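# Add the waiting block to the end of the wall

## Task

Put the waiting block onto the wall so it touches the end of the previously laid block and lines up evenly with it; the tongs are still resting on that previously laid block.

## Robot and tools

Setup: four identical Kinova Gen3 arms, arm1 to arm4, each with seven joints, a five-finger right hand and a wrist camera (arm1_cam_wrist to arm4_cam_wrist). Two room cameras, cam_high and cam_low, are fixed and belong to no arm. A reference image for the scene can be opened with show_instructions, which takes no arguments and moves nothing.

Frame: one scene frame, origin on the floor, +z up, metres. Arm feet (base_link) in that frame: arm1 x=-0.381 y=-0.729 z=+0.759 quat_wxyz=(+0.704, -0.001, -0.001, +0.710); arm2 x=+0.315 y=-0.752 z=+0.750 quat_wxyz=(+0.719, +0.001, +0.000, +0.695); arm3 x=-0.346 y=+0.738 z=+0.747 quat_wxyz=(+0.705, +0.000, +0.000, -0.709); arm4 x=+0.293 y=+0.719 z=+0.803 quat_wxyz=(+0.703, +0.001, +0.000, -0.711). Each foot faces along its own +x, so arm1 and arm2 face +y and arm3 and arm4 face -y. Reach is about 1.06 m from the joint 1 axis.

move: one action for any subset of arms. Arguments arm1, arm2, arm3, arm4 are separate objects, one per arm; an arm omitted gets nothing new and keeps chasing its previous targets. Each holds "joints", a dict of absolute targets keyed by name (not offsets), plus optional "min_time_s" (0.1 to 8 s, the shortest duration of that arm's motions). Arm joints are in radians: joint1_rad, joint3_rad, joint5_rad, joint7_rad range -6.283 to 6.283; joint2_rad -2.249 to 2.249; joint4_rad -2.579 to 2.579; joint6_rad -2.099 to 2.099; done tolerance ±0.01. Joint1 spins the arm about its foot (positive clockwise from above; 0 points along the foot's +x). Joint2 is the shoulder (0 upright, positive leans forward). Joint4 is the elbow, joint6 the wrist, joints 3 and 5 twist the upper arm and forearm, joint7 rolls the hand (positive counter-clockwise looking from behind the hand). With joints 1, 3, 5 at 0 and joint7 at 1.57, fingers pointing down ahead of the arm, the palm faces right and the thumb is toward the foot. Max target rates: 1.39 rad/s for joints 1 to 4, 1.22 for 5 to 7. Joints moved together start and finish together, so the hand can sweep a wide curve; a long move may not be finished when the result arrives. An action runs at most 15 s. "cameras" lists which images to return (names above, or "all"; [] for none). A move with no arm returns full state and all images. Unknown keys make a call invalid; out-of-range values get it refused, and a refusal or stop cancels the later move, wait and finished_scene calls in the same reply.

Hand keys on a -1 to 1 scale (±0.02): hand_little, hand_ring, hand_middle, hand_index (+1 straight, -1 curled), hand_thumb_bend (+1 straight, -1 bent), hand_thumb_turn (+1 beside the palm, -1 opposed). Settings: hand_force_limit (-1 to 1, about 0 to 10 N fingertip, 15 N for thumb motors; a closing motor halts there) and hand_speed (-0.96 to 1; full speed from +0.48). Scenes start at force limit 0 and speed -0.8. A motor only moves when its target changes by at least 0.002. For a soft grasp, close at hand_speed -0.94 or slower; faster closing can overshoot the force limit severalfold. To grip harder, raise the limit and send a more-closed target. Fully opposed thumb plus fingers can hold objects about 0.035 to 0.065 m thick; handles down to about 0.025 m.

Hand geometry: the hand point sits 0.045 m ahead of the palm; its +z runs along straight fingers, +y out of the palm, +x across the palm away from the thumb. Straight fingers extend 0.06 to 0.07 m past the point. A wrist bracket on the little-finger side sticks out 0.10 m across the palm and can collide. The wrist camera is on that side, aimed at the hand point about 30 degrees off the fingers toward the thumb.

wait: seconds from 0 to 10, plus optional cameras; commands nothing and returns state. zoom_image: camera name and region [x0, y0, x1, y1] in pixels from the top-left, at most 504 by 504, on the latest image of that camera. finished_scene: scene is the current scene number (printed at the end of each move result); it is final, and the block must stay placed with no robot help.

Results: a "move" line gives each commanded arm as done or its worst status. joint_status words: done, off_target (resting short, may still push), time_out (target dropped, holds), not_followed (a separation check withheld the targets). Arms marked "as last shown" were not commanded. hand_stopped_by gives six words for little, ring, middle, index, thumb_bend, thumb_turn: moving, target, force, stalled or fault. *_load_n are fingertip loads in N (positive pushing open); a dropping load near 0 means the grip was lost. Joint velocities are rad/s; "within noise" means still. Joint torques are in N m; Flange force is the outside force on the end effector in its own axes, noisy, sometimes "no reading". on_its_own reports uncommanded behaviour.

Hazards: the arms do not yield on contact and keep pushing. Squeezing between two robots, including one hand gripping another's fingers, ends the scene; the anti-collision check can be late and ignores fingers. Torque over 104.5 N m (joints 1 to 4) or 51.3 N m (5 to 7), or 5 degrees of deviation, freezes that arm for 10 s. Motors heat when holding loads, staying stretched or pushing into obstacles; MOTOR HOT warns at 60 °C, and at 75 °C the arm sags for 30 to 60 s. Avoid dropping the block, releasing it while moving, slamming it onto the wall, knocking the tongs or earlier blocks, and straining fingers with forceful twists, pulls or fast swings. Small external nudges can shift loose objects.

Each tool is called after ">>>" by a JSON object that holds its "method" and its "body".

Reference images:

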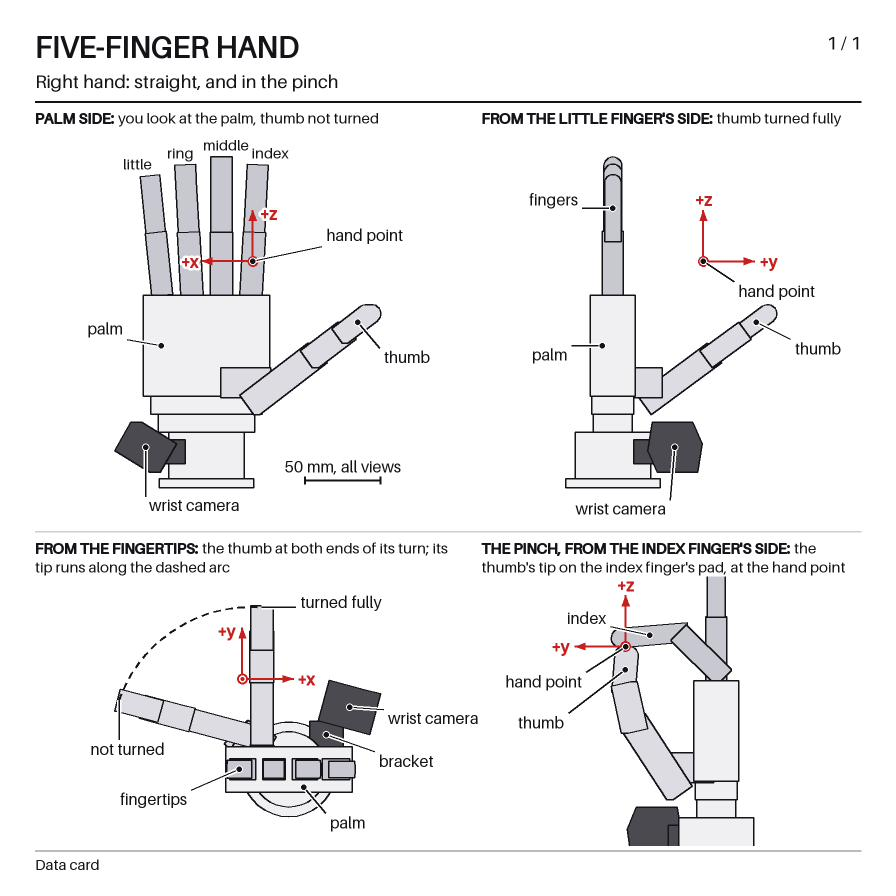

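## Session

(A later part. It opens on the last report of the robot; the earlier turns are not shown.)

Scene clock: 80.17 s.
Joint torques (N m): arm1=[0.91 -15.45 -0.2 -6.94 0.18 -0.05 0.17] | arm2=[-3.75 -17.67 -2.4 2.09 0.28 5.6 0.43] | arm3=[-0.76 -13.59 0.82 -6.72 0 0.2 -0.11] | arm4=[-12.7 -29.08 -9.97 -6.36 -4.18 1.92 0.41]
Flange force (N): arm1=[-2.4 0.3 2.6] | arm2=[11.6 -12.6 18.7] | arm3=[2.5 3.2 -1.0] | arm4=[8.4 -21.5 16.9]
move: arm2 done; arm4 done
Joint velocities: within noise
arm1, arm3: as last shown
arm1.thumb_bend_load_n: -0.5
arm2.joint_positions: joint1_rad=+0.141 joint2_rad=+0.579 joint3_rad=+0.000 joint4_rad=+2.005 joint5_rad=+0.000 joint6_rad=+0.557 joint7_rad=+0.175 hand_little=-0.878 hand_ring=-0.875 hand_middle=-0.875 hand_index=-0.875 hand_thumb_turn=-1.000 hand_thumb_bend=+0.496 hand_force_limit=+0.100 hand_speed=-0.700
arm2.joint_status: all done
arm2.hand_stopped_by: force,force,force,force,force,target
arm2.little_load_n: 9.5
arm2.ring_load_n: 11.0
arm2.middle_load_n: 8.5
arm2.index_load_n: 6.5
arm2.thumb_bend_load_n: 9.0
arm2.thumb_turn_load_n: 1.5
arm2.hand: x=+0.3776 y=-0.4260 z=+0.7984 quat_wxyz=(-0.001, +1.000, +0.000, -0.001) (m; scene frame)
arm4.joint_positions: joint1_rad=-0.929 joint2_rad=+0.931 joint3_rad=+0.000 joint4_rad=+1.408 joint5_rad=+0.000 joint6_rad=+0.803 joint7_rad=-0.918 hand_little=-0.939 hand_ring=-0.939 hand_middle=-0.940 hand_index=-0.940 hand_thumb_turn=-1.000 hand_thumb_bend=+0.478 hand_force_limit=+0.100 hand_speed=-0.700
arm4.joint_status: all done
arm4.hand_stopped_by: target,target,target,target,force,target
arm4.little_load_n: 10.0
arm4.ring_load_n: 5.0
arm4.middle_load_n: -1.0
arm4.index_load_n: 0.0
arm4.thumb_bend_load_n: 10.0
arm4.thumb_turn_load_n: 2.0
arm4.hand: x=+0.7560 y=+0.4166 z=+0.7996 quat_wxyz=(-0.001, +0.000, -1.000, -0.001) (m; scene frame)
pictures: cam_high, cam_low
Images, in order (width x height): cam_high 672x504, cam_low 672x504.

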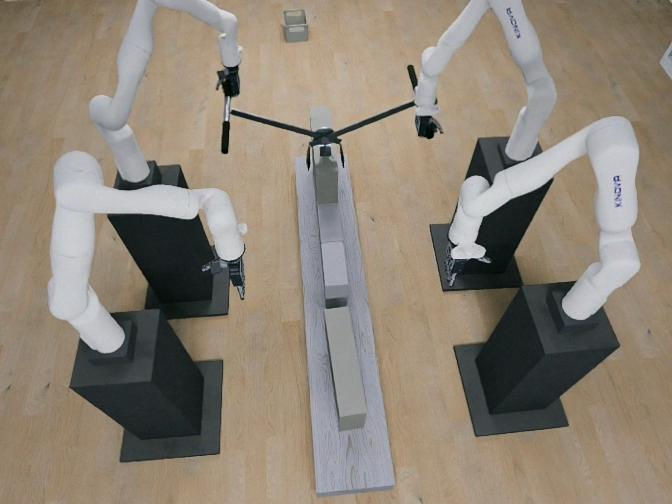

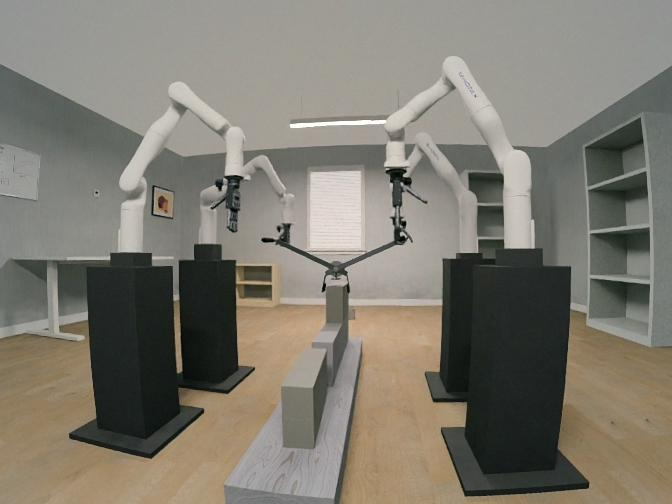

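>>> {"method": "move", "body": {"arm2": {"joints":{"joint1_rad":-0.1512,"joint2_rad":0.5645,"joint4_rad":2.0400,"joint6_rad":0.5371,"joint7_rad":-0.1173},"min_time_s":2}, "arm4": {"joints":{"joint1_rad":-0.7841,"joint2_rad":0.8047,"joint4_rad":1.7332,"joint6_rad":0.6037,"joint7_rad":-0.7728},"min_time_s":2}}}

>>> {"method": "move", "body": {"arm2": {"joints":{"joint1_rad":-0.4299,"joint2_rad":0.5953,"joint4_rad":1.9664,"joint6_rad":0.5799,"joint7_rad":-0.3960},"min_time_s":2}, "arm4": {"joints":{"joint1_rad":-0.5851,"joint2_rad":0.7220,"joint4_rad":1.9682,"joint6_rad":0.4514,"joint7_rad":-0.5738},"min_time_s":2}}}

>>> {"method": "move", "body": {"arm2": {"joints":{"joint1_rad":-0.6598,"joint2_rad":0.8766,"joint4_rad":1.8205,"joint6_rad":0.4446,"joint7_rad":-0.6259},"min_time_s":2.5}, "arm4": {"joints":{"joint1_rad":-0.3228,"joint2_rad":0.9471,"joint4_rad":2.0958,"joint6_rad":0.0986,"joint7_rad":-0.3115},"min_time_s":2.5}, "cameras": ["cam_high","cam_low"]}}

Scene clock: 84.30 s.
Joint torques (N m): arm1=[0.89 -15.44 -0.24 -6.9 0.19 -0.06 0.19] | arm2=[-5.27 -17.27 -4.79 1.23 -0.41 5.31 0.52] | arm3=[-0.76 -13.6 0.84 -6.7 0.01 0.21 -0.1] | arm4=[-10.69 -24.16 -9.26 -2.55 -3.06 2.87 0.37]
Flange force (N): arm1=[-2.4 0.2 2.5] | arm2=[11.5 -13.0 19.0] | arm3=[2.5 3.1 -1.0] | arm4=[9.7 -21.7 17.2]
move: arm2 done; arm4 done
Joint velocities: within noise
arm1, arm3: as last shown
arm1.thumb_bend_load_n: 0.0
arm2.joint_positions: joint1_rad=-0.151 joint2_rad=+0.565 joint3_rad=+0.000 joint4_rad=+2.040 joint5_rad=+0.000 joint6_rad=+0.537 joint7_rad=-0.117 hand_little=-0.878 hand_ring=-0.875 hand_middle=-0.875 hand_index=-0.875 hand_thumb_turn=-1.000 hand_thumb_bend=+0.496 hand_force_limit=+0.100 hand_speed=-0.700
arm2.joint_status: all done
arm2.hand_stopped_by: force,force,force,force,force,target
arm2.little_load_n: 9.5
arm2.ring_load_n: 11.5
arm2.middle_load_n: 9.0
arm2.index_load_n: 6.5
arm2.thumb_bend_load_n: 9.0
arm2.thumb_turn_load_n: 1.5
arm2.hand: x=+0.2636 y=-0.4261 z=+0.7985 quat_wxyz=(-0.001, +1.000, +0.000, -0.001) (m; scene frame)
arm4.joint_positions: joint1_rad=-0.784 joint2_rad=+0.805 joint3_rad=+0.000 joint4_rad=+1.733 joint5_rad=+0.000 joint6_rad=+0.604 joint7_rad=-0.773 hand_little=-0.939 hand_ring=-0.939 hand_middle=-0.940 hand_index=-0.940 hand_thumb_turn=-1.000 hand_thumb_bend=+0.478 hand_force_limit=+0.100 hand_speed=-0.700
arm4.joint_status: all done
arm4.hand_stopped_by: target,target,target,target,force,target
arm4.little_load_n: 10.5
arm4.ring_load_n: 5.0
arm4.middle_load_n: -1.0
arm4.index_load_n: 0.0
arm4.thumb_bend_load_n: 9.5
arm4.thumb_turn_load_n: 2.0
arm4.hand: x=+0.6420 y=+0.4166 z=+0.7993 quat_wxyz=(-0.001, +0.000, -1.000, -0.001) (m; scene frame)
pictures: none

Scene clock: 86.67 s.
Joint torques (N m): arm1=[0.86 -15.5 -0.2 -6.88 0.19 -0.03 0.13] | arm2=[-7.91 -18.37 -7.24 -0.77 -1.41 4.76 0.52] | arm3=[-0.77 -13.61 0.85 -6.72 0.01 0.2 -0.11] | arm4=[-9 -19.89 -8.23 1.84 -2.09 4.07 0.4]
Flange force (N): arm1=[-2.2 0.1 2.7] | arm2=[14.1 -14.3 18.2] | arm3=[2.5 3.2 -1.0] | arm4=[11.2 -22.9 17.6]
move: arm2 done; arm4 done
Joint velocities: within noise
arm1.joint_positions: joint1_rad=+0.210 joint2_rad=+0.458 joint3_rad=+0.000 joint4_rad=+1.825 joint5_rad=+0.000 joint6_rad=+0.859 joint7_rad=+0.201 hand_little=+1.000 hand_ring=+1.000 hand_middle=+1.000 hand_index=+1.000 hand_thumb_turn=-1.000 hand_thumb_bend=+1.000 hand_force_limit=+0.100 hand_speed=-0.200
arm1.joint_status: not commanded
arm1.hand_stopped_by: target,target,target,target,target,target
arm1.little_load_n: 0.0
arm1.ring_load_n: 0.0
arm1.middle_load_n: 0.0
arm1.index_load_n: 0.0
arm1.thumb_bend_load_n: 0.0
arm1.thumb_turn_load_n: 0.0
arm1.hand: x=-0.3027 y=-0.3785 z=+0.8933 quat_wxyz=(+0.001, +1.000, -0.001, +0.001) (m; scene frame)
arm2.joint_positions: joint1_rad=-0.430 joint2_rad=+0.595 joint3_rad=+0.000 joint4_rad=+1.966 joint5_rad=+0.000 joint6_rad=+0.580 joint7_rad=-0.396 hand_little=-0.877 hand_ring=-0.875 hand_middle=-0.875 hand_index=-0.875 hand_thumb_turn=-1.000 hand_thumb_bend=+0.496 hand_force_limit=+0.100 hand_speed=-0.700
arm2.joint_status: all done
arm2.hand_stopped_by: force,force,force,force,force,target
arm2.little_load_n: 10.5
arm2.ring_load_n: 12.0
arm2.middle_load_n: 9.0
arm2.index_load_n: 6.5
arm2.thumb_bend_load_n: 9.0
arm2.thumb_turn_load_n: 2.0
arm2.hand: x=+0.1496 y=-0.4261 z=+0.7987 quat_wxyz=(-0.001, +1.000, +0.000, -0.001) (m; scene frame)
arm3.joint_positions: joint1_rad=-0.276 joint2_rad=+0.456 joint3_rad=+0.000 joint4_rad=+1.775 joint5_rad=+0.000 joint6_rad=+0.910 joint7_rad=-0.271 hand_little=+1.000 hand_ring=+1.000 hand_middle=+1.000 hand_index=+1.000 hand_thumb_turn=-1.000 hand_thumb_bend=+1.000 hand_force_limit=+0.100 hand_speed=-0.200
arm3.joint_status: not commanded
arm3.hand_stopped_by: target,target,target,target,target,target
arm3.little_load_n: 0.0
arm3.ring_load_n: 0.0
arm3.middle_load_n: 0.0
arm3.index_load_n: 0.0
arm3.thumb_bend_load_n: 0.0
arm3.thumb_turn_load_n: 0.0
arm3.hand: x=-0.2234 y=+0.3742 z=+0.8951 quat_wxyz=(+0.000, +0.000, -1.000, +0.001) (m; scene frame)
arm4.joint_positions: joint1_rad=-0.585 joint2_rad=+0.722 joint3_rad=+0.000 joint4_rad=+1.968 joint5_rad=+0.000 joint6_rad=+0.451 joint7_rad=-0.574 hand_little=-0.939 hand_ring=-0.939 hand_middle=-0.940 hand_index=-0.940 hand_thumb_turn=-1.000 hand_thumb_bend=+0.478 hand_force_limit=+0.100 hand_speed=-0.700
arm4.joint_status: all done
arm4.hand_stopped_by: target,target,target,target,force,target
arm4.little_load_n: 10.5
arm4.ring_load_n: 5.0
arm4.middle_load_n: -1.0
arm4.index_load_n: 0.0
arm4.thumb_bend_load_n: 10.0
arm4.thumb_turn_load_n: 2.0
arm4.hand: x=+0.5280 y=+0.4166 z=+0.7990 quat_wxyz=(-0.001, +0.000, -1.000, -0.001) (m; scene frame)
pictures: none

Scene clock: 89.50 s.
Joint torques (N m): arm1=[0.96 -15.53 -0.19 -6.94 0.17 -0.04 0.15] | arm2=[-10.62 -21.2 -10.82 -0.49 -1.56 4.1 0.62] | arm3=[-0.77 -13.59 0.8 -6.69 -0.01 0.17 -0.11] | arm4=[-7.1 -16.62 -7.16 9.94 -0.04 5.62 0.45]
Flange force (N): arm1=[-2.4 0.2 2.8] | arm2=[15.6 -15.8 15.9] | arm3=[2.5 3.1 -1.2] | arm4=[12.7 -23.2 19.0]
move: arm2 done; arm4 done
Joint velocities: within noise
arm1, arm3: as last shown
arm2.joint_positions: joint1_rad=-0.660 joint2_rad=+0.877 joint3_rad=+0.000 joint4_rad=+1.820 joint5_rad=+0.000 joint6_rad=+0.445 joint7_rad=-0.626 hand_little=-0.877 hand_ring=-0.875 hand_middle=-0.875 hand_index=-0.875 hand_thumb_turn=-1.000 hand_thumb_bend=+0.496 hand_force_limit=+0.100 hand_speed=-0.700
arm2.joint_status: all done
arm2.hand_stopped_by: force,force,force,force,force,target
arm2.little_load_n: 11.0
arm2.ring_load_n: 12.5
arm2.middle_load_n: 9.5
arm2.index_load_n: 7.0
arm2.thumb_bend_load_n: 8.5
arm2.thumb_turn_load_n: 1.5
arm2.hand: x=+0.0356 y=-0.4260 z=+0.6988 quat_wxyz=(-0.001, +1.000, +0.000, -0.001) (m; scene frame)
arm4.joint_positions: joint1_rad=-0.323 joint2_rad=+0.947 joint3_rad=+0.000 joint4_rad=+2.096 joint5_rad=+0.000 joint6_rad=+0.099 joint7_rad=-0.312 hand_little=-0.939 hand_ring=-0.939 hand_middle=-0.940 hand_index=-0.940 hand_thumb_turn=-1.000 hand_thumb_bend=+0.478 hand_force_limit=+0.100 hand_speed=-0.700
arm4.joint_status: all done
arm4.hand_stopped_by: target,target,target,target,force,target
arm4.little_load_n: 10.5
arm4.ring_load_n: 6.0
arm4.middle_load_n: -1.0
arm4.index_load_n: 0.0
arm4.thumb_bend_load_n: 9.5
arm4.thumb_turn_load_n: 2.5
arm4.hand: x=+0.4143 y=+0.4167 z=+0.6987 quat_wxyz=(-0.001, +0.000, -1.000, -0.001) (m; scene frame)
pictures: cam_high, cam_low
Images, in order (width x height): cam_high 672x504, cam_low 672x504.

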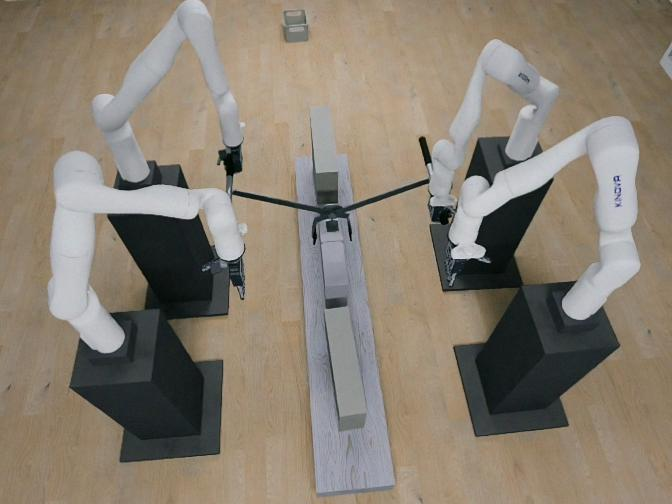

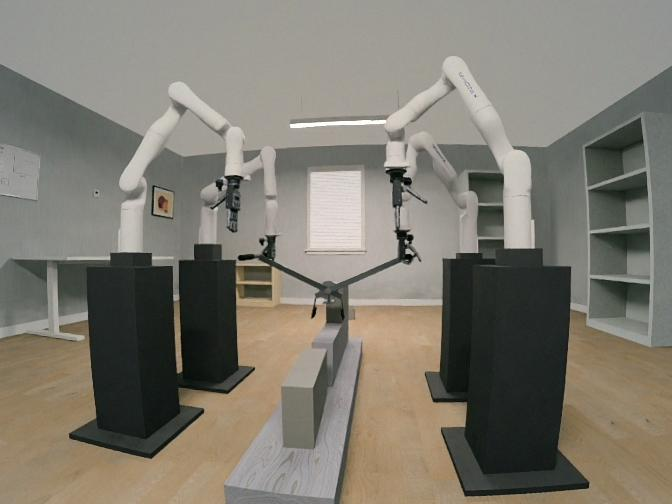

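>>> {"method": "zoom_image", "body": {"camera": "cam_high", "region": [200, 110, 480, 320]}}

>>> {"method": "zoom_image", "body": {"camera": "cam_low", "region": [220, 200, 440, 365]}}

Scaled by 1.800 from the camera's 672x504 image, which has a finer 960x720 frame.

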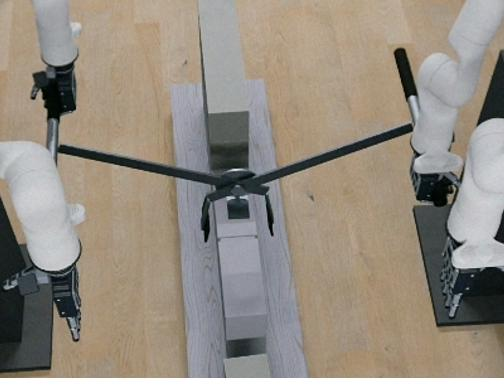

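Scaled by 2.291 from the camera's 672x504 image, which has a finer 960x720 frame.

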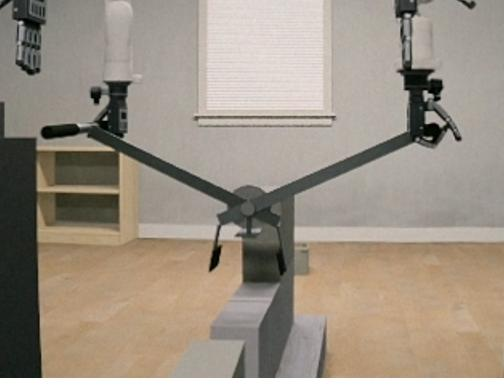

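>>> {"method": "move", "body": {"arm2": {"joints":{"joint2_rad":1.0473,"joint4_rad":1.7901,"joint6_rad":0.3042},"min_time_s":1.5}, "arm4": {"joints":{"joint2_rad":1.1495,"joint4_rad":2.0285,"joint6_rad":-0.0364},"min_time_s":1.5}}}

>>> {"method": "move", "body": {"arm2": {"joints":{"joint2_rad":1.2230,"joint4_rad":1.7168,"joint6_rad":0.2018},"min_time_s":2}, "arm4": {"joints":{"joint2_rad":1.3429,"joint4_rad":1.9178,"joint6_rad":-0.1191},"min_time_s":2}, "cameras": ["cam_high","cam_low"]}}

>>> {"method": "zoom_image", "body": {"camera": "cam_high", "region": [200, 140, 480, 350]}}

>>> {"method": "zoom_image", "body": {"camera": "cam_low", "region": [220, 220, 440, 385]}}

Scene clock: 94.13 s.
Joint torques (N m): arm1=[0.95 -15.49 -0.14 -6.95 0.19 -0.06 0.13] | arm2=[-10.67 -21.23 -11.42 1.63 -0.87 4.13 0.5] | arm3=[-0.78 -13.61 0.8 -6.7 0.01 0.19 -0.1] | arm4=[-7.25 -15.95 -7.84 12.08 0.63 5.75 0.48]
Flange force (N): arm1=[-2.4 0.3 2.7] | arm2=[15.3 -16.7 15.1] | arm3=[2.5 3.1 -1.1] | arm4=[12.6 -23.5 19.1]
move: arm2 done; arm4 done
Joint velocities: within noise
arm1, arm3: as last shown
arm1.little_load_n: 0.5
arm1.thumb_bend_load_n: -0.5
arm2.joint_positions: joint1_rad=-0.660 joint2_rad=+1.047 joint3_rad=+0.000 joint4_rad=+1.790 joint5_rad=+0.000 joint6_rad=+0.304 joint7_rad=-0.626 hand_little=-0.877 hand_ring=-0.875 hand_middle=-0.875 hand_index=-0.875 hand_thumb_turn=-1.000 hand_thumb_bend=+0.496 hand_force_limit=+0.100 hand_speed=-0.700
arm2.joint_status: all done
arm2.hand_stopped_by: force,force,force,force,force,target
arm2.little_load_n: 11.0
arm2.ring_load_n: 12.0
arm2.middle_load_n: 9.5
arm2.index_load_n: 6.5
arm2.thumb_bend_load_n: 8.5
arm2.thumb_turn_load_n: 1.5
arm2.hand: x=+0.0354 y=-0.4259 z=+0.6238 quat_wxyz=(-0.001, +1.000, +0.000, -0.001) (m; scene frame)
arm4.joint_positions: joint1_rad=-0.323 joint2_rad=+1.149 joint3_rad=+0.000 joint4_rad=+2.028 joint5_rad=+0.000 joint6_rad=-0.036 joint7_rad=-0.312 hand_little=-0.939 hand_ring=-0.939 hand_middle=-0.940 hand_index=-0.940 hand_thumb_turn=-1.000 hand_thumb_bend=+0.478 hand_force_limit=+0.100 hand_speed=-0.700
arm4.joint_status: all done
arm4.hand_stopped_by: target,target,target,target,force,target
arm4.little_load_n: 10.5
arm4.ring_load_n: 5.5
arm4.middle_load_n: -1.0
arm4.index_load_n: 0.0
arm4.thumb_bend_load_n: 9.5
arm4.thumb_turn_load_n: 2.0
arm4.hand: x=+0.4145 y=+0.4168 z=+0.6238 quat_wxyz=(-0.001, +0.000, -1.000, -0.001) (m; scene frame)
pictures: none

Scene clock: 96.47 s.
Joint torques (N m): arm1=[0.89 -15.49 -0.16 -6.99 0.17 -0.08 0.16] | arm2=[-10.8 -20.85 -12.08 3.34 -0.37 4.23 0.39] | arm3=[-0.79 -13.65 0.81 -6.73 0.01 0.19 -0.12] | arm4=[-7.44 -14.91 -8.47 13.4 1.05 5.9 0.5]
Flange force (N): arm1=[-2.4 0.4 2.6] | arm2=[15.2 -17.6 14.2] | arm3=[2.6 3.1 -1.0] | arm4=[12.8 -23.7 19.1]
move: arm2 done; arm4 done
Joint velocities: within noise
arm1, arm3: as last shown
arm1.little_load_n: 0.0
arm1.thumb_bend_load_n: 0.0
arm2.joint_positions: joint1_rad=-0.660 joint2_rad=+1.223 joint3_rad=+0.000 joint4_rad=+1.717 joint5_rad=+0.000 joint6_rad=+0.202 joint7_rad=-0.626 hand_little=-0.877 hand_ring=-0.875 hand_middle=-0.875 hand_index=-0.875 hand_thumb_turn=-1.000 hand_thumb_bend=+0.496 hand_force_limit=+0.100 hand_speed=-0.700
arm2.joint_status: all done
arm2.hand_stopped_by: force,force,force,force,force,target
arm2.little_load_n: 11.0
arm2.ring_load_n: 12.0
arm2.middle_load_n: 9.5
arm2.index_load_n: 6.5
arm2.thumb_bend_load_n: 9.0
arm2.thumb_turn_load_n: 1.5
arm2.hand: x=+0.0353 y=-0.4258 z=+0.5488 quat_wxyz=(-0.001, +1.000, +0.000, -0.001) (m; scene frame)
arm3.middle_load_n: -0.5
arm4.joint_positions: joint1_rad=-0.323 joint2_rad=+1.343 joint3_rad=+0.000 joint4_rad=+1.918 joint5_rad=+0.000 joint6_rad=-0.119 joint7_rad=-0.312 hand_little=-0.939 hand_ring=-0.939 hand_middle=-0.940 hand_index=-0.940 hand_thumb_turn=-1.000 hand_thumb_bend=+0.478 hand_force_limit=+0.100 hand_speed=-0.700
arm4.joint_status: all done
arm4.hand_stopped_by: target,target,target,target,force,target
arm4.little_load_n: 10.0
arm4.ring_load_n: 5.5
arm4.middle_load_n: -1.0
arm4.index_load_n: 0.0
arm4.thumb_bend_load_n: 9.5
arm4.thumb_turn_load_n: 2.0
arm4.hand: x=+0.4146 y=+0.4170 z=+0.5488 quat_wxyz=(-0.001, +0.000, -1.000, -0.001) (m; scene frame)
pictures: cam_high, cam_low
Images, in order (width x height): cam_high 672x504, cam_low 672x504.

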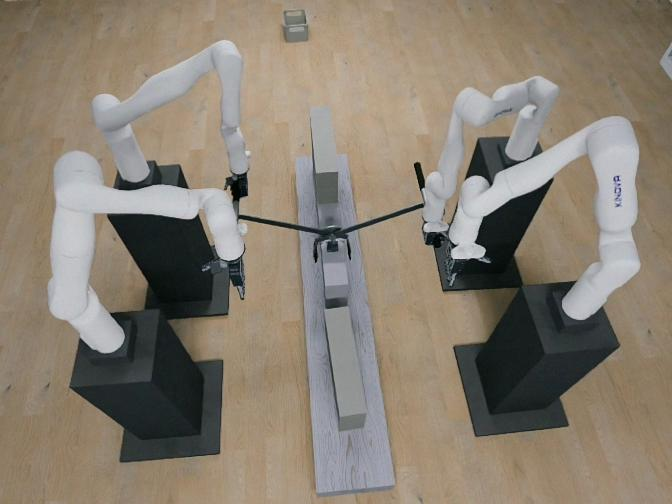

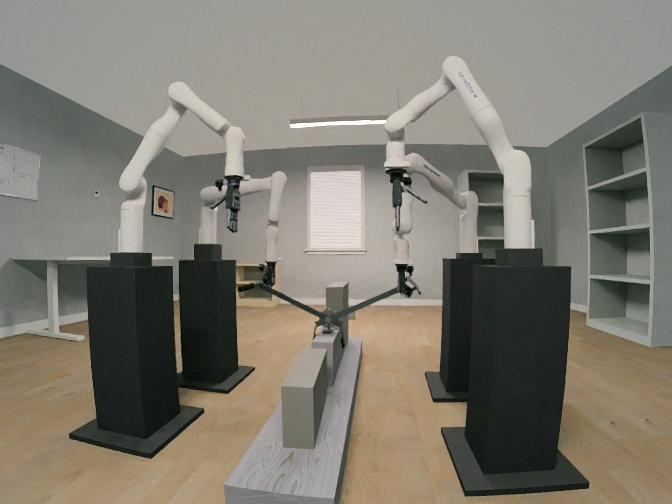

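Scaled by 1.800 from the camera's 672x504 image, which has a finer 960x720 frame.

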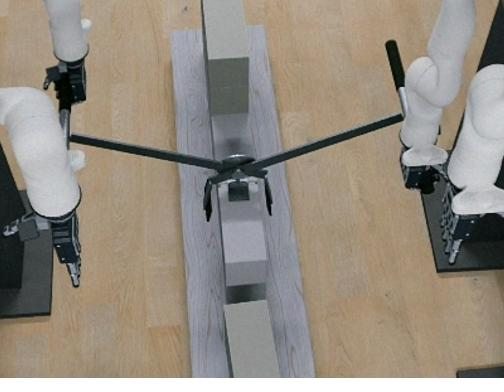

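Scaled by 2.291 from the camera's 672x504 image, which has a finer 960x720 frame.

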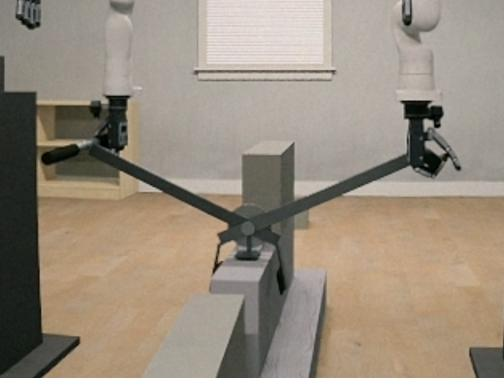

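>>> {"method": "move", "body": {"arm2": {"joints":{"joint2_rad":1.2583,"joint4_rad":1.6971,"joint6_rad":0.1862},"min_time_s":2}, "arm4": {"joints":{"joint2_rad":1.3805,"joint4_rad":1.8908,"joint6_rad":-0.1298},"min_time_s":2}, "cameras": ["cam_high","cam_low"]}}

>>> {"method": "zoom_image", "body": {"camera": "cam_low", "region": [220, 220, 440, 385]}}

>>> {"method": "zoom_image", "body": {"camera": "cam_high", "region": [200, 140, 480, 350]}}

Scene clock: 100.17 s.
Joint torques (N m): arm1=[0.91 -15.42 -0.17 -6.96 0.14 -0.05 0.2] | arm2=[-1.63 -21.85 -0.31 -7.19 0.53 -1.98 0.18] | arm3=[-0.73 -13.63 0.81 -6.7 0 0.2 -0.1] | arm4=[2.43 -20.36 5.68 -1.8 -0.17 -1.32 0.13]
Flange force (N): arm1=[-2.5 0.4 2.6] | arm2=[9.3 9.1 -4.3] | arm3=[2.4 3.1 -1.0] | arm4=[-5.6 7.0 0.2]
move: arm2 done; arm4 done
Joint velocities: within noise
arm1, arm3: as last shown
arm2.joint_positions: joint1_rad=-0.660 joint2_rad=+1.258 joint3_rad=+0.000 joint4_rad=+1.697 joint5_rad=+0.000 joint6_rad=+0.186 joint7_rad=-0.626 hand_little=-0.878 hand_ring=-0.875 hand_middle=-0.875 hand_index=-0.875 hand_thumb_turn=-1.000 hand_thumb_bend=+0.496 hand_force_limit=+0.100 hand_speed=-0.700
arm2.joint_status: all done
arm2.hand_stopped_by: force,force,force,force,force,target
arm2.little_load_n: 5.0
arm2.ring_load_n: 7.5
arm2.middle_load_n: 8.5
arm2.index_load_n: 7.0
arm2.thumb_bend_load_n: 8.5
arm2.thumb_turn_load_n: 1.5
arm2.hand: x=+0.0353 y=-0.4258 z=+0.5338 quat_wxyz=(-0.001, +1.000, +0.000, -0.001) (m; scene frame)
arm3.middle_load_n: 0.0
arm4.joint_positions: joint1_rad=-0.323 joint2_rad=+1.380 joint3_rad=+0.000 joint4_rad=+1.891 joint5_rad=+0.000 joint6_rad=-0.130 joint7_rad=-0.312 hand_little=-0.940 hand_ring=-0.939 hand_middle=-0.940 hand_index=-0.940 hand_thumb_turn=-1.000 hand_thumb_bend=+0.478 hand_force_limit=+0.100 hand_speed=-0.700
arm4.joint_status: all done
arm4.hand_stopped_by: target,target,target,target,force,target
arm4.little_load_n: 0.0
arm4.ring_load_n: 2.0
arm4.middle_load_n: 0.0
arm4.index_load_n: 0.0
arm4.thumb_bend_load_n: 10.0
arm4.thumb_turn_load_n: 2.5
arm4.hand: x=+0.4147 y=+0.4170 z=+0.5337 quat_wxyz=(-0.001, +0.000, -1.000, -0.001) (m; scene frame)
pictures: cam_high, cam_low
Images, in order (width x height): cam_high 672x504, cam_low 672x504.

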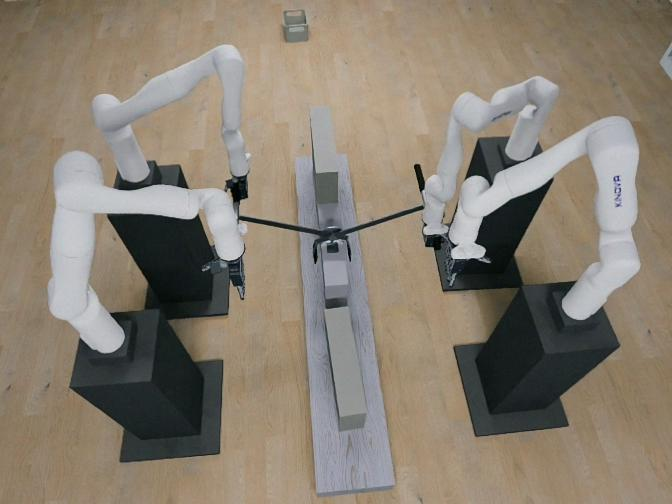

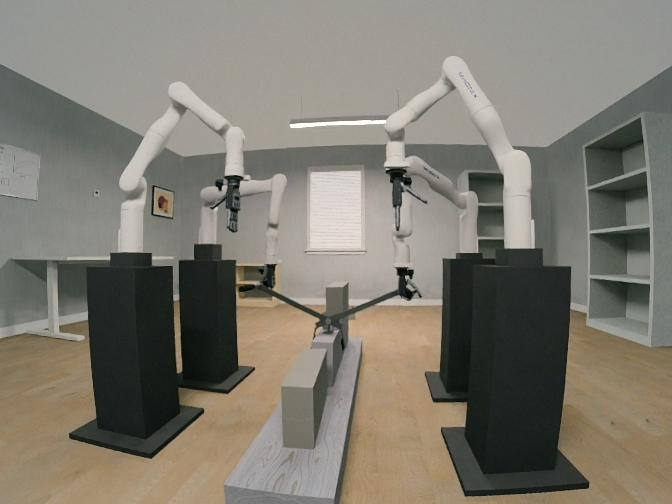

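Scaled by 2.291 from the camera's 672x504 image, which has a finer 960x720 frame.

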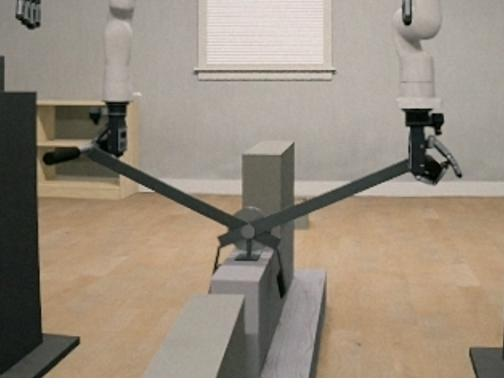

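Scaled by 1.800 from the camera's 672x504 image, which has a finer 960x720 frame.

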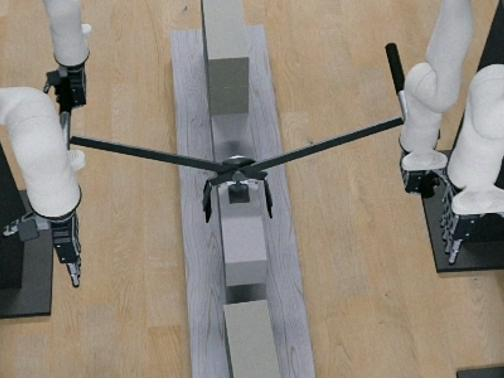

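>>> {"method": "move", "body": {"arm2": {"joints":{"hand_thumb_bend":1,"hand_speed":-0.3}}, "arm3": {"joints":{"joint1_rad":-0.8886,"joint2_rad":1.0463,"joint4_rad":1.3518,"joint6_rad":0.7434,"joint7_rad":-0.8829},"min_time_s":2.5}}}

>>> {"method": "move", "body": {"arm2": {"joints":{"hand_little":1,"hand_ring":1,"hand_middle":1,"hand_index":1}}, "arm3": {"joints":{"joint2_rad":1.1977,"joint4_rad":1.3141,"joint6_rad":0.6298},"min_time_s":1.5}, "cameras": ["cam_high","cam_low","arm2_cam_wrist","arm3_cam_wrist"]}}

Scene clock: 109.53 s.
Joint torques (N m): arm1=[0.9 -15.49 -0.14 -6.93 0.16 -0.05 0.16] | arm2=[-1.38 -21.88 -0.07 -7.04 0.64 -1.93 0.18] | arm3=[-0.74 -20.56 1.03 -5.77 0.02 0.17 -0.13] | arm4=[2.43 -20.56 5.61 -1.9 -0.18 -1.43 0.12]
Flange force (N): arm1=[-2.4 0.3 2.6] | arm2=[8.5 9.1 -4.0] | arm3=[4.2 1.5 -2.7] | arm4=[-5.6 7.0 0.5]
move: arm2 done; arm3 done
Joint velocities: within noise
arm1, arm4: as last shown
arm1.thumb_bend_load_n: -0.5
arm2.joint_positions: joint1_rad=-0.660 joint2_rad=+1.258 joint3_rad=+0.000 joint4_rad=+1.697 joint5_rad=+0.000 joint6_rad=+0.186 joint7_rad=-0.626 hand_little=-0.878 hand_ring=-0.875 hand_middle=-0.875 hand_index=-0.875 hand_thumb_turn=-1.000 hand_thumb_bend=+1.000 hand_force_limit=+0.100 hand_speed=-0.300
arm2.joint_status: all done
arm2.hand_stopped_by: force,force,force,force,target,target
arm2.little_load_n: 4.5
arm2.ring_load_n: 7.0
arm2.middle_load_n: 7.5
arm2.index_load_n: 7.0
arm2.thumb_bend_load_n: 0.0
arm2.thumb_turn_load_n: 0.0
arm2.hand: x=+0.0353 y=-0.4258 z=+0.5338 quat_wxyz=(-0.001, +1.000, +0.000, -0.001) (m; scene frame)
arm3.joint_positions: joint1_rad=-0.889 joint2_rad=+1.046 joint3_rad=+0.000 joint4_rad=+1.352 joint5_rad=+0.000 joint6_rad=+0.743 joint7_rad=-0.883 hand_little=+1.000 hand_ring=+1.000 hand_middle=+1.000 hand_index=+1.000 hand_thumb_turn=-1.000 hand_thumb_bend=+1.000 hand_force_limit=+0.100 hand_speed=-0.200
arm3.joint_status: all done
arm3.hand_stopped_by: target,target,target,target,target,target
arm3.little_load_n: 0.0
arm3.ring_load_n: -0.5
arm3.middle_load_n: 0.0
arm3.index_load_n: 0.5
arm3.thumb_bend_load_n: 0.0
arm3.thumb_turn_load_n: 0.0
arm3.hand: x=+0.1147 y=+0.4127 z=+0.6898 quat_wxyz=(+0.000, +0.000, -1.000, +0.001) (m; scene frame)
arm4.joint_positions: joint1_rad=-0.323 joint2_rad=+1.381 joint3_rad=+0.000 joint4_rad=+1.891 joint5_rad=+0.000 joint6_rad=-0.130 joint7_rad=-0.312 hand_little=-0.940 hand_ring=-0.939 hand_middle=-0.940 hand_index=-0.940 hand_thumb_turn=-1.000 hand_thumb_bend=+0.478 hand_force_limit=+0.100 hand_speed=-0.700
arm4.ring_load_n: 1.5
arm4.index_load_n: 0.5
pictures: none

Scene clock: 111.37 s.
Joint torques (N m): arm1=[0.97 -15.45 -0.18 -6.95 0.14 -0.06 0.16] | arm2=[-0.86 -19.59 0.33 -3.43 0.24 -0.02 -0.29] | arm3=[-0.76 -21.05 1.02 -5.08 0.01 0.16 -0.11] | arm4=[-0.68 -18.54 0.55 1.83 -0.17 0.39 -0.15]
Flange force (N): arm1=[-2.5 0.4 2.6] | arm2=[5.3 4.3 -2.6] | arm3=[4.2 1.4 -3.4] | arm4=[1.7 -1.3 3.5]
move: arm2 done; arm3 done
Joint velocities: within noise
arm1, arm4: as last shown
arm1.thumb_bend_load_n: 0.0
arm2.joint_positions: joint1_rad=-0.660 joint2_rad=+1.258 joint3_rad=+0.000 joint4_rad=+1.697 joint5_rad=+0.000 joint6_rad=+0.186 joint7_rad=-0.626 hand_little=+1.000 hand_ring=+1.000 hand_middle=+1.000 hand_index=+1.000 hand_thumb_turn=-1.000 hand_thumb_bend=+1.000 hand_force_limit=+0.100 hand_speed=-0.300
arm2.joint_status: all done
arm2.hand_stopped_by: target,target,target,target,target,target
arm2.little_load_n: 0.0
arm2.ring_load_n: 0.0
arm2.middle_load_n: 0.0
arm2.index_load_n: 0.0
arm2.thumb_bend_load_n: 0.0
arm2.thumb_turn_load_n: 0.0
arm2.hand: x=+0.0353 y=-0.4258 z=+0.5338 quat_wxyz=(-0.001, +1.000, +0.000, -0.001) (m; scene frame)
arm3.joint_positions: joint1_rad=-0.889 joint2_rad=+1.198 joint3_rad=+0.000 joint4_rad=+1.314 joint5_rad=+0.000 joint6_rad=+0.630 joint7_rad=-0.883 hand_little=+1.000 hand_ring=+1.000 hand_middle=+1.000 hand_index=+1.000 hand_thumb_turn=-1.000 hand_thumb_bend=+1.000 hand_force_limit=+0.100 hand_speed=-0.200
arm3.joint_status: all done
arm3.hand_stopped_by: target,target,target,target,target,target
arm3.little_load_n: 0.0
arm3.ring_load_n: 0.0
arm3.middle_load_n: 0.0
arm3.index_load_n: -0.5
arm3.thumb_bend_load_n: -0.5
arm3.thumb_turn_load_n: 0.0
arm3.hand: x=+0.1147 y=+0.4127 z=+0.6098 quat_wxyz=(+0.000, +0.000, -1.000, +0.000) (m; scene frame)
arm4.little_load_n: 0.5
arm4.ring_load_n: 0.5
arm4.middle_load_n: -0.5
arm4.thumb_bend_load_n: 9.5
arm4.thumb_turn_load_n: 2.0
pictures: arm2_cam_wrist, arm3_cam_wrist, cam_high, cam_low
Images, in order (width x height): arm2_cam_wrist 672x504, arm3_cam_wrist 672x504, cam_high 672x504, cam_low 672x504.

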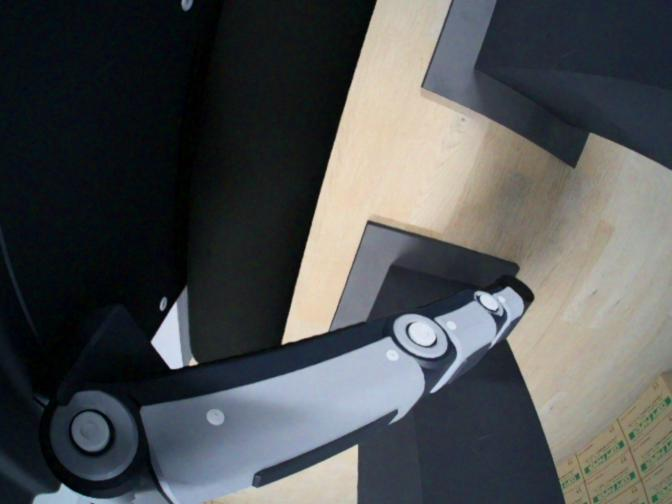

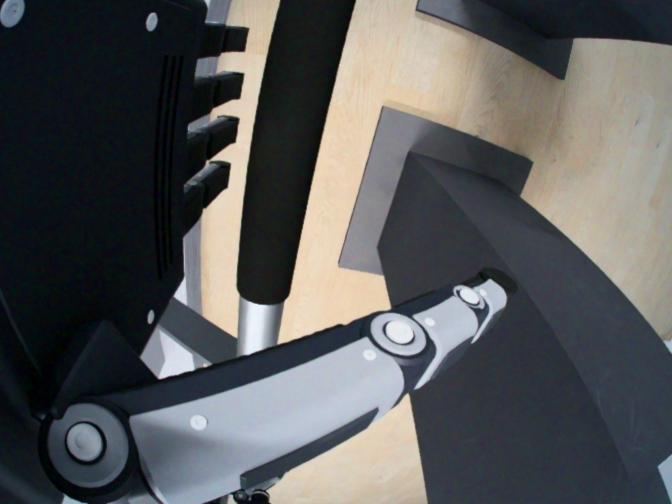

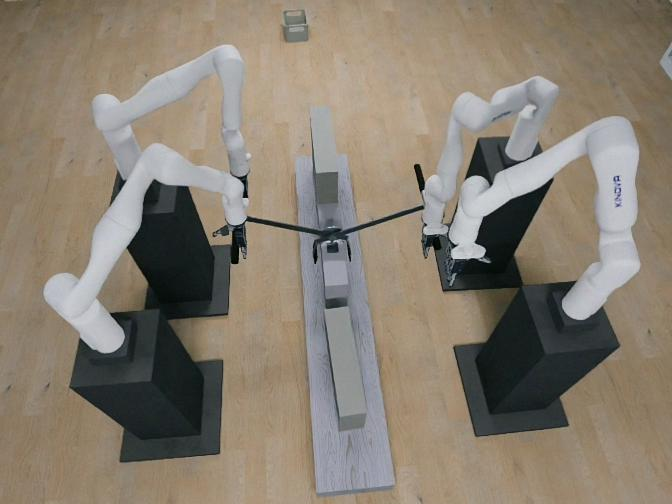

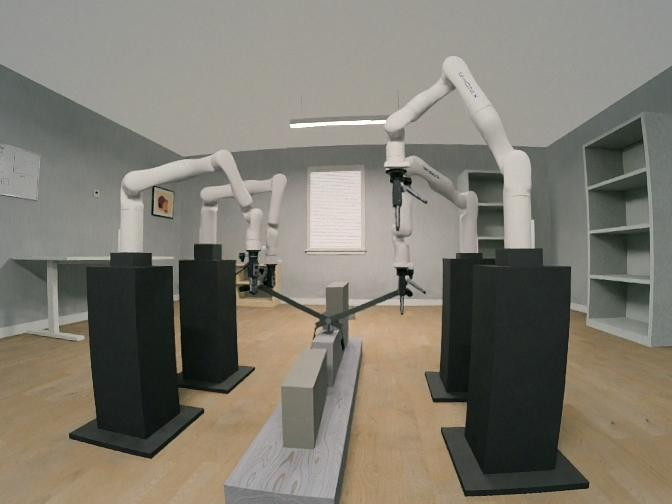

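>>> {"method": "move", "body": {"arm2": {"joints":{"joint1_rad":-0.6547,"joint2_rad":1.0962,"joint4_rad":1.7627,"joint6_rad":0.2827,"joint7_rad":-0.6208},"min_time_s":1.5}, "arm3": {"joints":{"joint1_rad":-0.8940,"joint2_rad":1.3383,"joint4_rad":1.2513,"joint6_rad":0.5520,"joint7_rad":-0.8883},"min_time_s":2}, "cameras": ["arm2_cam_wrist","arm3_cam_wrist"]}}

>>> {"method": "move", "body": {"arm2": {"joints":{"joint2_rad":0.9133,"joint4_rad":1.8058,"joint6_rad":0.4225},"min_time_s":1.2}, "arm3": {"joints":{"hand_little":-0.94,"hand_ring":-0.94,"hand_middle":-0.94,"hand_index":-0.94,"hand_speed":-0.7}}}}

>>> {"method": "move", "body": {"arm2": {"joints":{"joint1_rad":0.0405,"joint2_rad":0.8565,"joint4_rad":2.0435,"joint6_rad":0.2416,"joint7_rad":0.0744},"min_time_s":2}, "arm3": {"joints":{"hand_thumb_bend":0.45}}, "cameras": ["cam_high","arm2_cam_wrist","arm3_cam_wrist"]}}

Scene clock: 115.23 s.
Joint torques (N m): arm1=[0.92 -15.53 -0.14 -6.93 0.18 -0.05 0.14] | arm2=[-1.01 -19.15 0.21 -4.2 0.28 0.01 -0.26] | arm3=[-0.75 -21.34 1.03 -4.52 0.02 0.15 -0.12] | arm4=[-0.68 -18.55 0.58 1.77 -0.17 0.37 -0.16]
Flange force (N): arm1=[-2.3 0.2 2.7] | arm2=[5.7 4.4 -1.6] | arm3=[3.9 1.1 -3.8] | arm4=[1.7 -1.3 3.4]
move: arm2 done; arm3 done
Joint velocities: within noise
arm1, arm4: as last shown
arm2.joint_positions: joint1_rad=-0.655 joint2_rad=+1.096 joint3_rad=+0.000 joint4_rad=+1.763 joint5_rad=+0.000 joint6_rad=+0.283 joint7_rad=-0.621 hand_little=+1.000 hand_ring=+1.000 hand_middle=+1.000 hand_index=+1.000 hand_thumb_turn=-1.000 hand_thumb_bend=+1.000 hand_force_limit=+0.100 hand_speed=-0.300
arm2.joint_status: all done
arm2.hand_stopped_by: target,target,target,target,target,target
arm2.little_load_n: 0.0
arm2.ring_load_n: 0.0
arm2.middle_load_n: 0.0
arm2.index_load_n: 0.0
arm2.thumb_bend_load_n: 0.0
arm2.thumb_turn_load_n: 0.0
arm2.hand: x=+0.0354 y=-0.4219 z=+0.6038 quat_wxyz=(-0.001, +1.000, +0.000, -0.001) (m; scene frame)
arm3.joint_positions: joint1_rad=-0.894 joint2_rad=+1.338 joint3_rad=+0.000 joint4_rad=+1.251 joint5_rad=+0.000 joint6_rad=+0.552 joint7_rad=-0.888 hand_little=+1.000 hand_ring=+1.000 hand_middle=+1.000 hand_index=+1.000 hand_thumb_turn=-1.000 hand_thumb_bend=+1.000 hand_force_limit=+0.100 hand_speed=-0.200
arm3.joint_status: all done
arm3.hand_stopped_by: target,target,target,target,target,target
arm3.little_load_n: 0.0
arm3.ring_load_n: 0.0
arm3.middle_load_n: 0.0
arm3.index_load_n: 0.0
arm3.thumb_bend_load_n: 0.0
arm3.thumb_turn_load_n: 0.0
arm3.hand: x=+0.1146 y=+0.4166 z=+0.5397 quat_wxyz=(+0.000, +0.000, -1.000, +0.000) (m; scene frame)
arm4.little_load_n: 0.0
arm4.middle_load_n: -1.0
arm4.index_load_n: 0.0
pictures: arm2_cam_wrist, arm3_cam_wrist
Images, in order (width x height): arm2_cam_wrist 672x504, arm3_cam_wrist 672x504.

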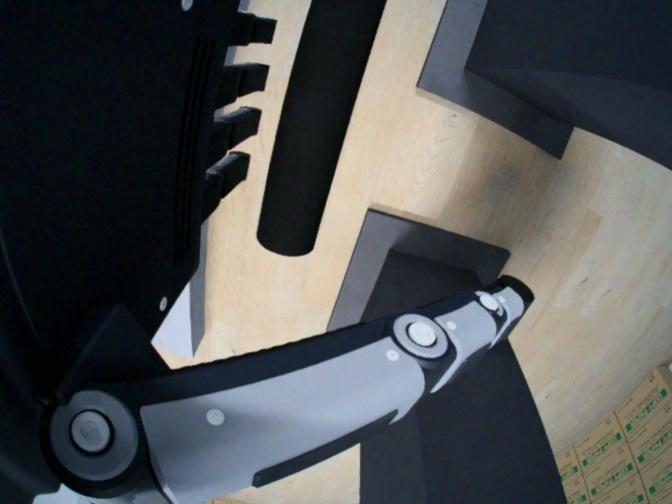

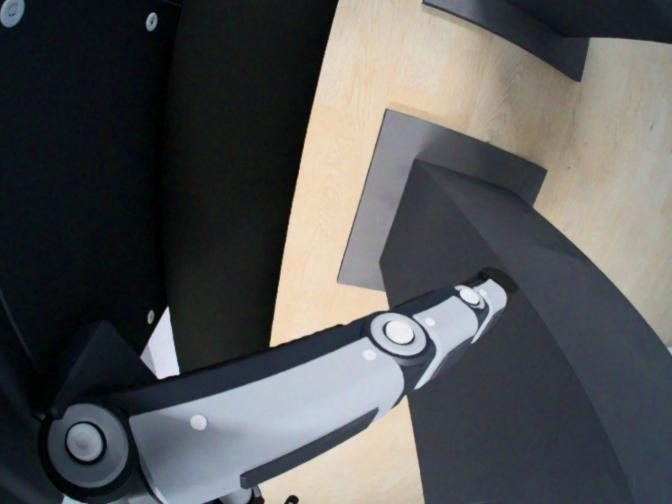

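Scene clock: 118.07 s.
Joint torques (N m): arm1=[0.93 -15.44 -0.17 -6.9 0.17 -0.06 0.18] | arm2=[-0.87 -18.39 0.15 -5.29 0.25 0.1 -0.26] | arm3=[0.01 -22.35 1.25 -5.09 -0.47 0.01 -0.66] | arm4=[-0.82 -17.06 0.42 3.15 -0.07 0.98 -0.04]
Flange force (N): arm1=[-2.5 0.2 2.5] | arm2=[5.8 4.8 -0.1] | arm3=[4.3 2.0 -2.6] | arm4=[1.2 -3.8 2.6]
move: arm2 done; arm3 done
Joint velocities: within noise
arm1.joint_positions: joint1_rad=+0.210 joint2_rad=+0.458 joint3_rad=+0.000 joint4_rad=+1.825 joint5_rad=+0.000 joint6_rad=+0.859 joint7_rad=+0.201 hand_little=+1.000 hand_ring=+1.000 hand_middle=+1.000 hand_index=+1.000 hand_thumb_turn=-1.000 hand_thumb_bend=+1.000 hand_force_limit=+0.100 hand_speed=-0.200
arm1.joint_status: not commanded
arm1.hand_stopped_by: target,target,target,target,target,target
arm1.little_load_n: 0.0
arm1.ring_load_n: 0.0
arm1.middle_load_n: 0.0
arm1.index_load_n: 0.0
arm1.thumb_bend_load_n: 0.0
arm1.thumb_turn_load_n: 0.0
arm1.hand: x=-0.3027 y=-0.3785 z=+0.8933 quat_wxyz=(+0.001, +1.000, -0.001, +0.001) (m; scene frame)
arm2.joint_positions: joint1_rad=-0.655 joint2_rad=+0.913 joint3_rad=+0.000 joint4_rad=+1.806 joint5_rad=+0.000 joint6_rad=+0.423 joint7_rad=-0.621 hand_little=+1.000 hand_ring=+1.000 hand_middle=+1.000 hand_index=+1.000 hand_thumb_turn=-1.000 hand_thumb_bend=+1.000 hand_force_limit=+0.100 hand_speed=-0.300
arm2.joint_status: all done
arm2.hand_stopped_by: target,target,target,target,target,target
arm2.little_load_n: 0.0
arm2.ring_load_n: 0.0
arm2.middle_load_n: 0.0
arm2.index_load_n: 0.0
arm2.thumb_bend_load_n: 0.0
arm2.thumb_turn_load_n: 0.0
arm2.hand: x=+0.0355 y=-0.4220 z=+0.6838 quat_wxyz=(-0.001, +1.000, +0.000, -0.001) (m; scene frame)
arm3.joint_positions: joint1_rad=-0.894 joint2_rad=+1.338 joint3_rad=+0.000 joint4_rad=+1.251 joint5_rad=+0.000 joint6_rad=+0.552 joint7_rad=-0.888 hand_little=-0.939 hand_ring=-0.934 hand_middle=-0.937 hand_index=-0.934 hand_thumb_turn=-1.000 hand_thumb_bend=+1.000 hand_force_limit=+0.100 hand_speed=-0.700
arm3.joint_status: all done
arm3.hand_stopped_by: target,force,force,force,target,target
arm3.little_load_n: 3.0
arm3.ring_load_n: 6.0
arm3.middle_load_n: 6.5
arm3.index_load_n: 6.5
arm3.thumb_bend_load_n: 0.0
arm3.thumb_turn_load_n: 0.0
arm3.hand: x=+0.1146 y=+0.4167 z=+0.5397 quat_wxyz=(+0.000, +0.000, -1.000, +0.000) (m; scene frame)
arm4: as last shown
arm4.joint_positions: joint1_rad=-0.323 joint2_rad=+1.380 joint3_rad=+0.000 joint4_rad=+1.891 joint5_rad=+0.000 joint6_rad=-0.130 joint7_rad=-0.312 hand_little=-0.940 hand_ring=-0.939 hand_middle=-0.940 hand_index=-0.940 hand_thumb_turn=-1.000 hand_thumb_bend=+0.478 hand_force_limit=+0.100 hand_speed=-0.700
arm4.ring_load_n: 0.0
arm4.thumb_turn_load_n: 2.5
arm4.hand: x=+0.4147 y=+0.4169 z=+0.5337 quat_wxyz=(-0.001, +0.000, -1.000, -0.001) (m; scene frame)
pictures: none

Scene clock: 120.43 s.
Joint torques (N m): arm1=[0.97 -15.48 -0.21 -6.89 0.16 -0.02 0.17] | arm2=[-1.02 -16.29 0.21 -3.8 0.24 0.05 -0.31] | arm3=[0.27 -22.78 1.46 -5.36 -0.5 -0.07 -0.73] | arm4=[-0.85 -16.47 0.37 3.67 0.01 1.21 -0.01]
Flange force (N): arm1=[-2.5 0.1 2.7] | arm2=[2.1 6.5 -0.3] | arm3=[4.4 2.5 -2.1] | arm4=[0.9 -4.7 2.3]
move: arm2 done; arm3 off_target
Joint velocities: within noise
arm1, arm4: as last shown
arm2.joint_positions: joint1_rad=+0.040 joint2_rad=+0.856 joint3_rad=+0.000 joint4_rad=+2.043 joint5_rad=+0.000 joint6_rad=+0.242 joint7_rad=+0.074 hand_little=+1.000 hand_ring=+1.000 hand_middle=+1.000 hand_index=+1.000 hand_thumb_turn=-1.000 hand_thumb_bend=+1.000 hand_force_limit=+0.100 hand_speed=-0.300
arm2.joint_status: all done
arm2.hand_stopped_by: target,target,target,target,target,target
arm2.little_load_n: 0.0
arm2.ring_load_n: 0.0
arm2.middle_load_n: 0.0
arm2.index_load_n: 0.0
arm2.thumb_bend_load_n: 0.0
arm2.thumb_turn_load_n: 0.0
arm2.hand: x=+0.3380 y=-0.4218 z=+0.6835 quat_wxyz=(-0.001, +1.000, +0.000, -0.001) (m; scene frame)
arm3.joint_positions: joint1_rad=-0.894 joint2_rad=+1.338 joint3_rad=+0.000 joint4_rad=+1.251 joint5_rad=+0.000 joint6_rad=+0.552 joint7_rad=-0.888 hand_little=-0.939 hand_ring=-0.934 hand_middle=-0.937 hand_index=-0.934 hand_thumb_turn=-1.000 hand_thumb_bend=+0.480 hand_force_limit=+0.100 hand_speed=-0.700
arm3.joint_status: hand_thumb_bend off_target (ended at +0.480, target +0.450)
arm3.hand_stopped_by: target,force,force,force,force,target
arm3.little_load_n: 3.0
arm3.ring_load_n: 6.0
arm3.middle_load_n: 6.0
arm3.index_load_n: 6.5
arm3.thumb_bend_load_n: 9.0
arm3.thumb_turn_load_n: 2.0
arm3.hand: x=+0.1147 y=+0.4167 z=+0.5397 quat_wxyz=(+0.000, +0.000, -1.000, +0.000) (m; scene frame)
arm4.joint_positions: joint1_rad=-0.323 joint2_rad=+1.381 joint3_rad=+0.000 joint4_rad=+1.891 joint5_rad=+0.000 joint6_rad=-0.130 joint7_rad=-0.312 hand_little=-0.940 hand_ring=-0.939 hand_middle=-0.940 hand_index=-0.940 hand_thumb_turn=-1.000 hand_thumb_bend=+0.478 hand_force_limit=+0.100 hand_speed=-0.700
arm4.thumb_bend_load_n: 10.0
arm4.hand: x=+0.4147 y=+0.4170 z=+0.5337 quat_wxyz=(-0.001, +0.000, -1.000, -0.001) (m; scene frame)
pictures: arm2_cam_wrist, arm3_cam_wrist, cam_high
Images, in order (width x height): arm2_cam_wrist 672x504, arm3_cam_wrist 672x504, cam_high 672x504.

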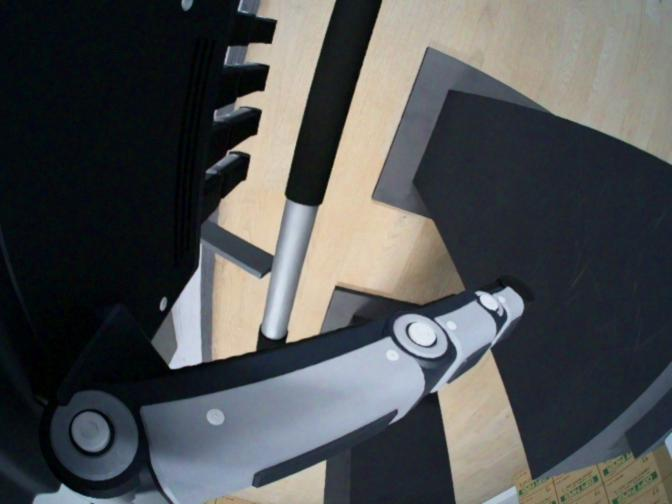

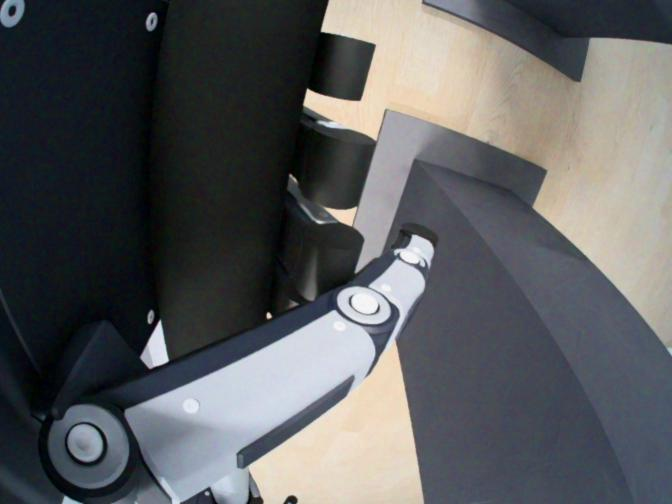

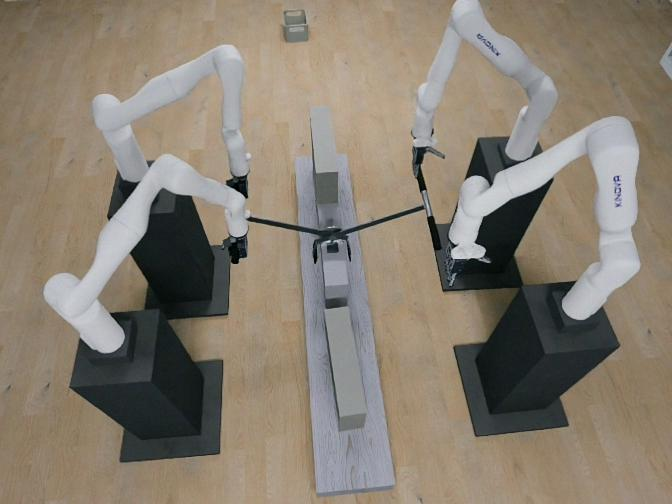

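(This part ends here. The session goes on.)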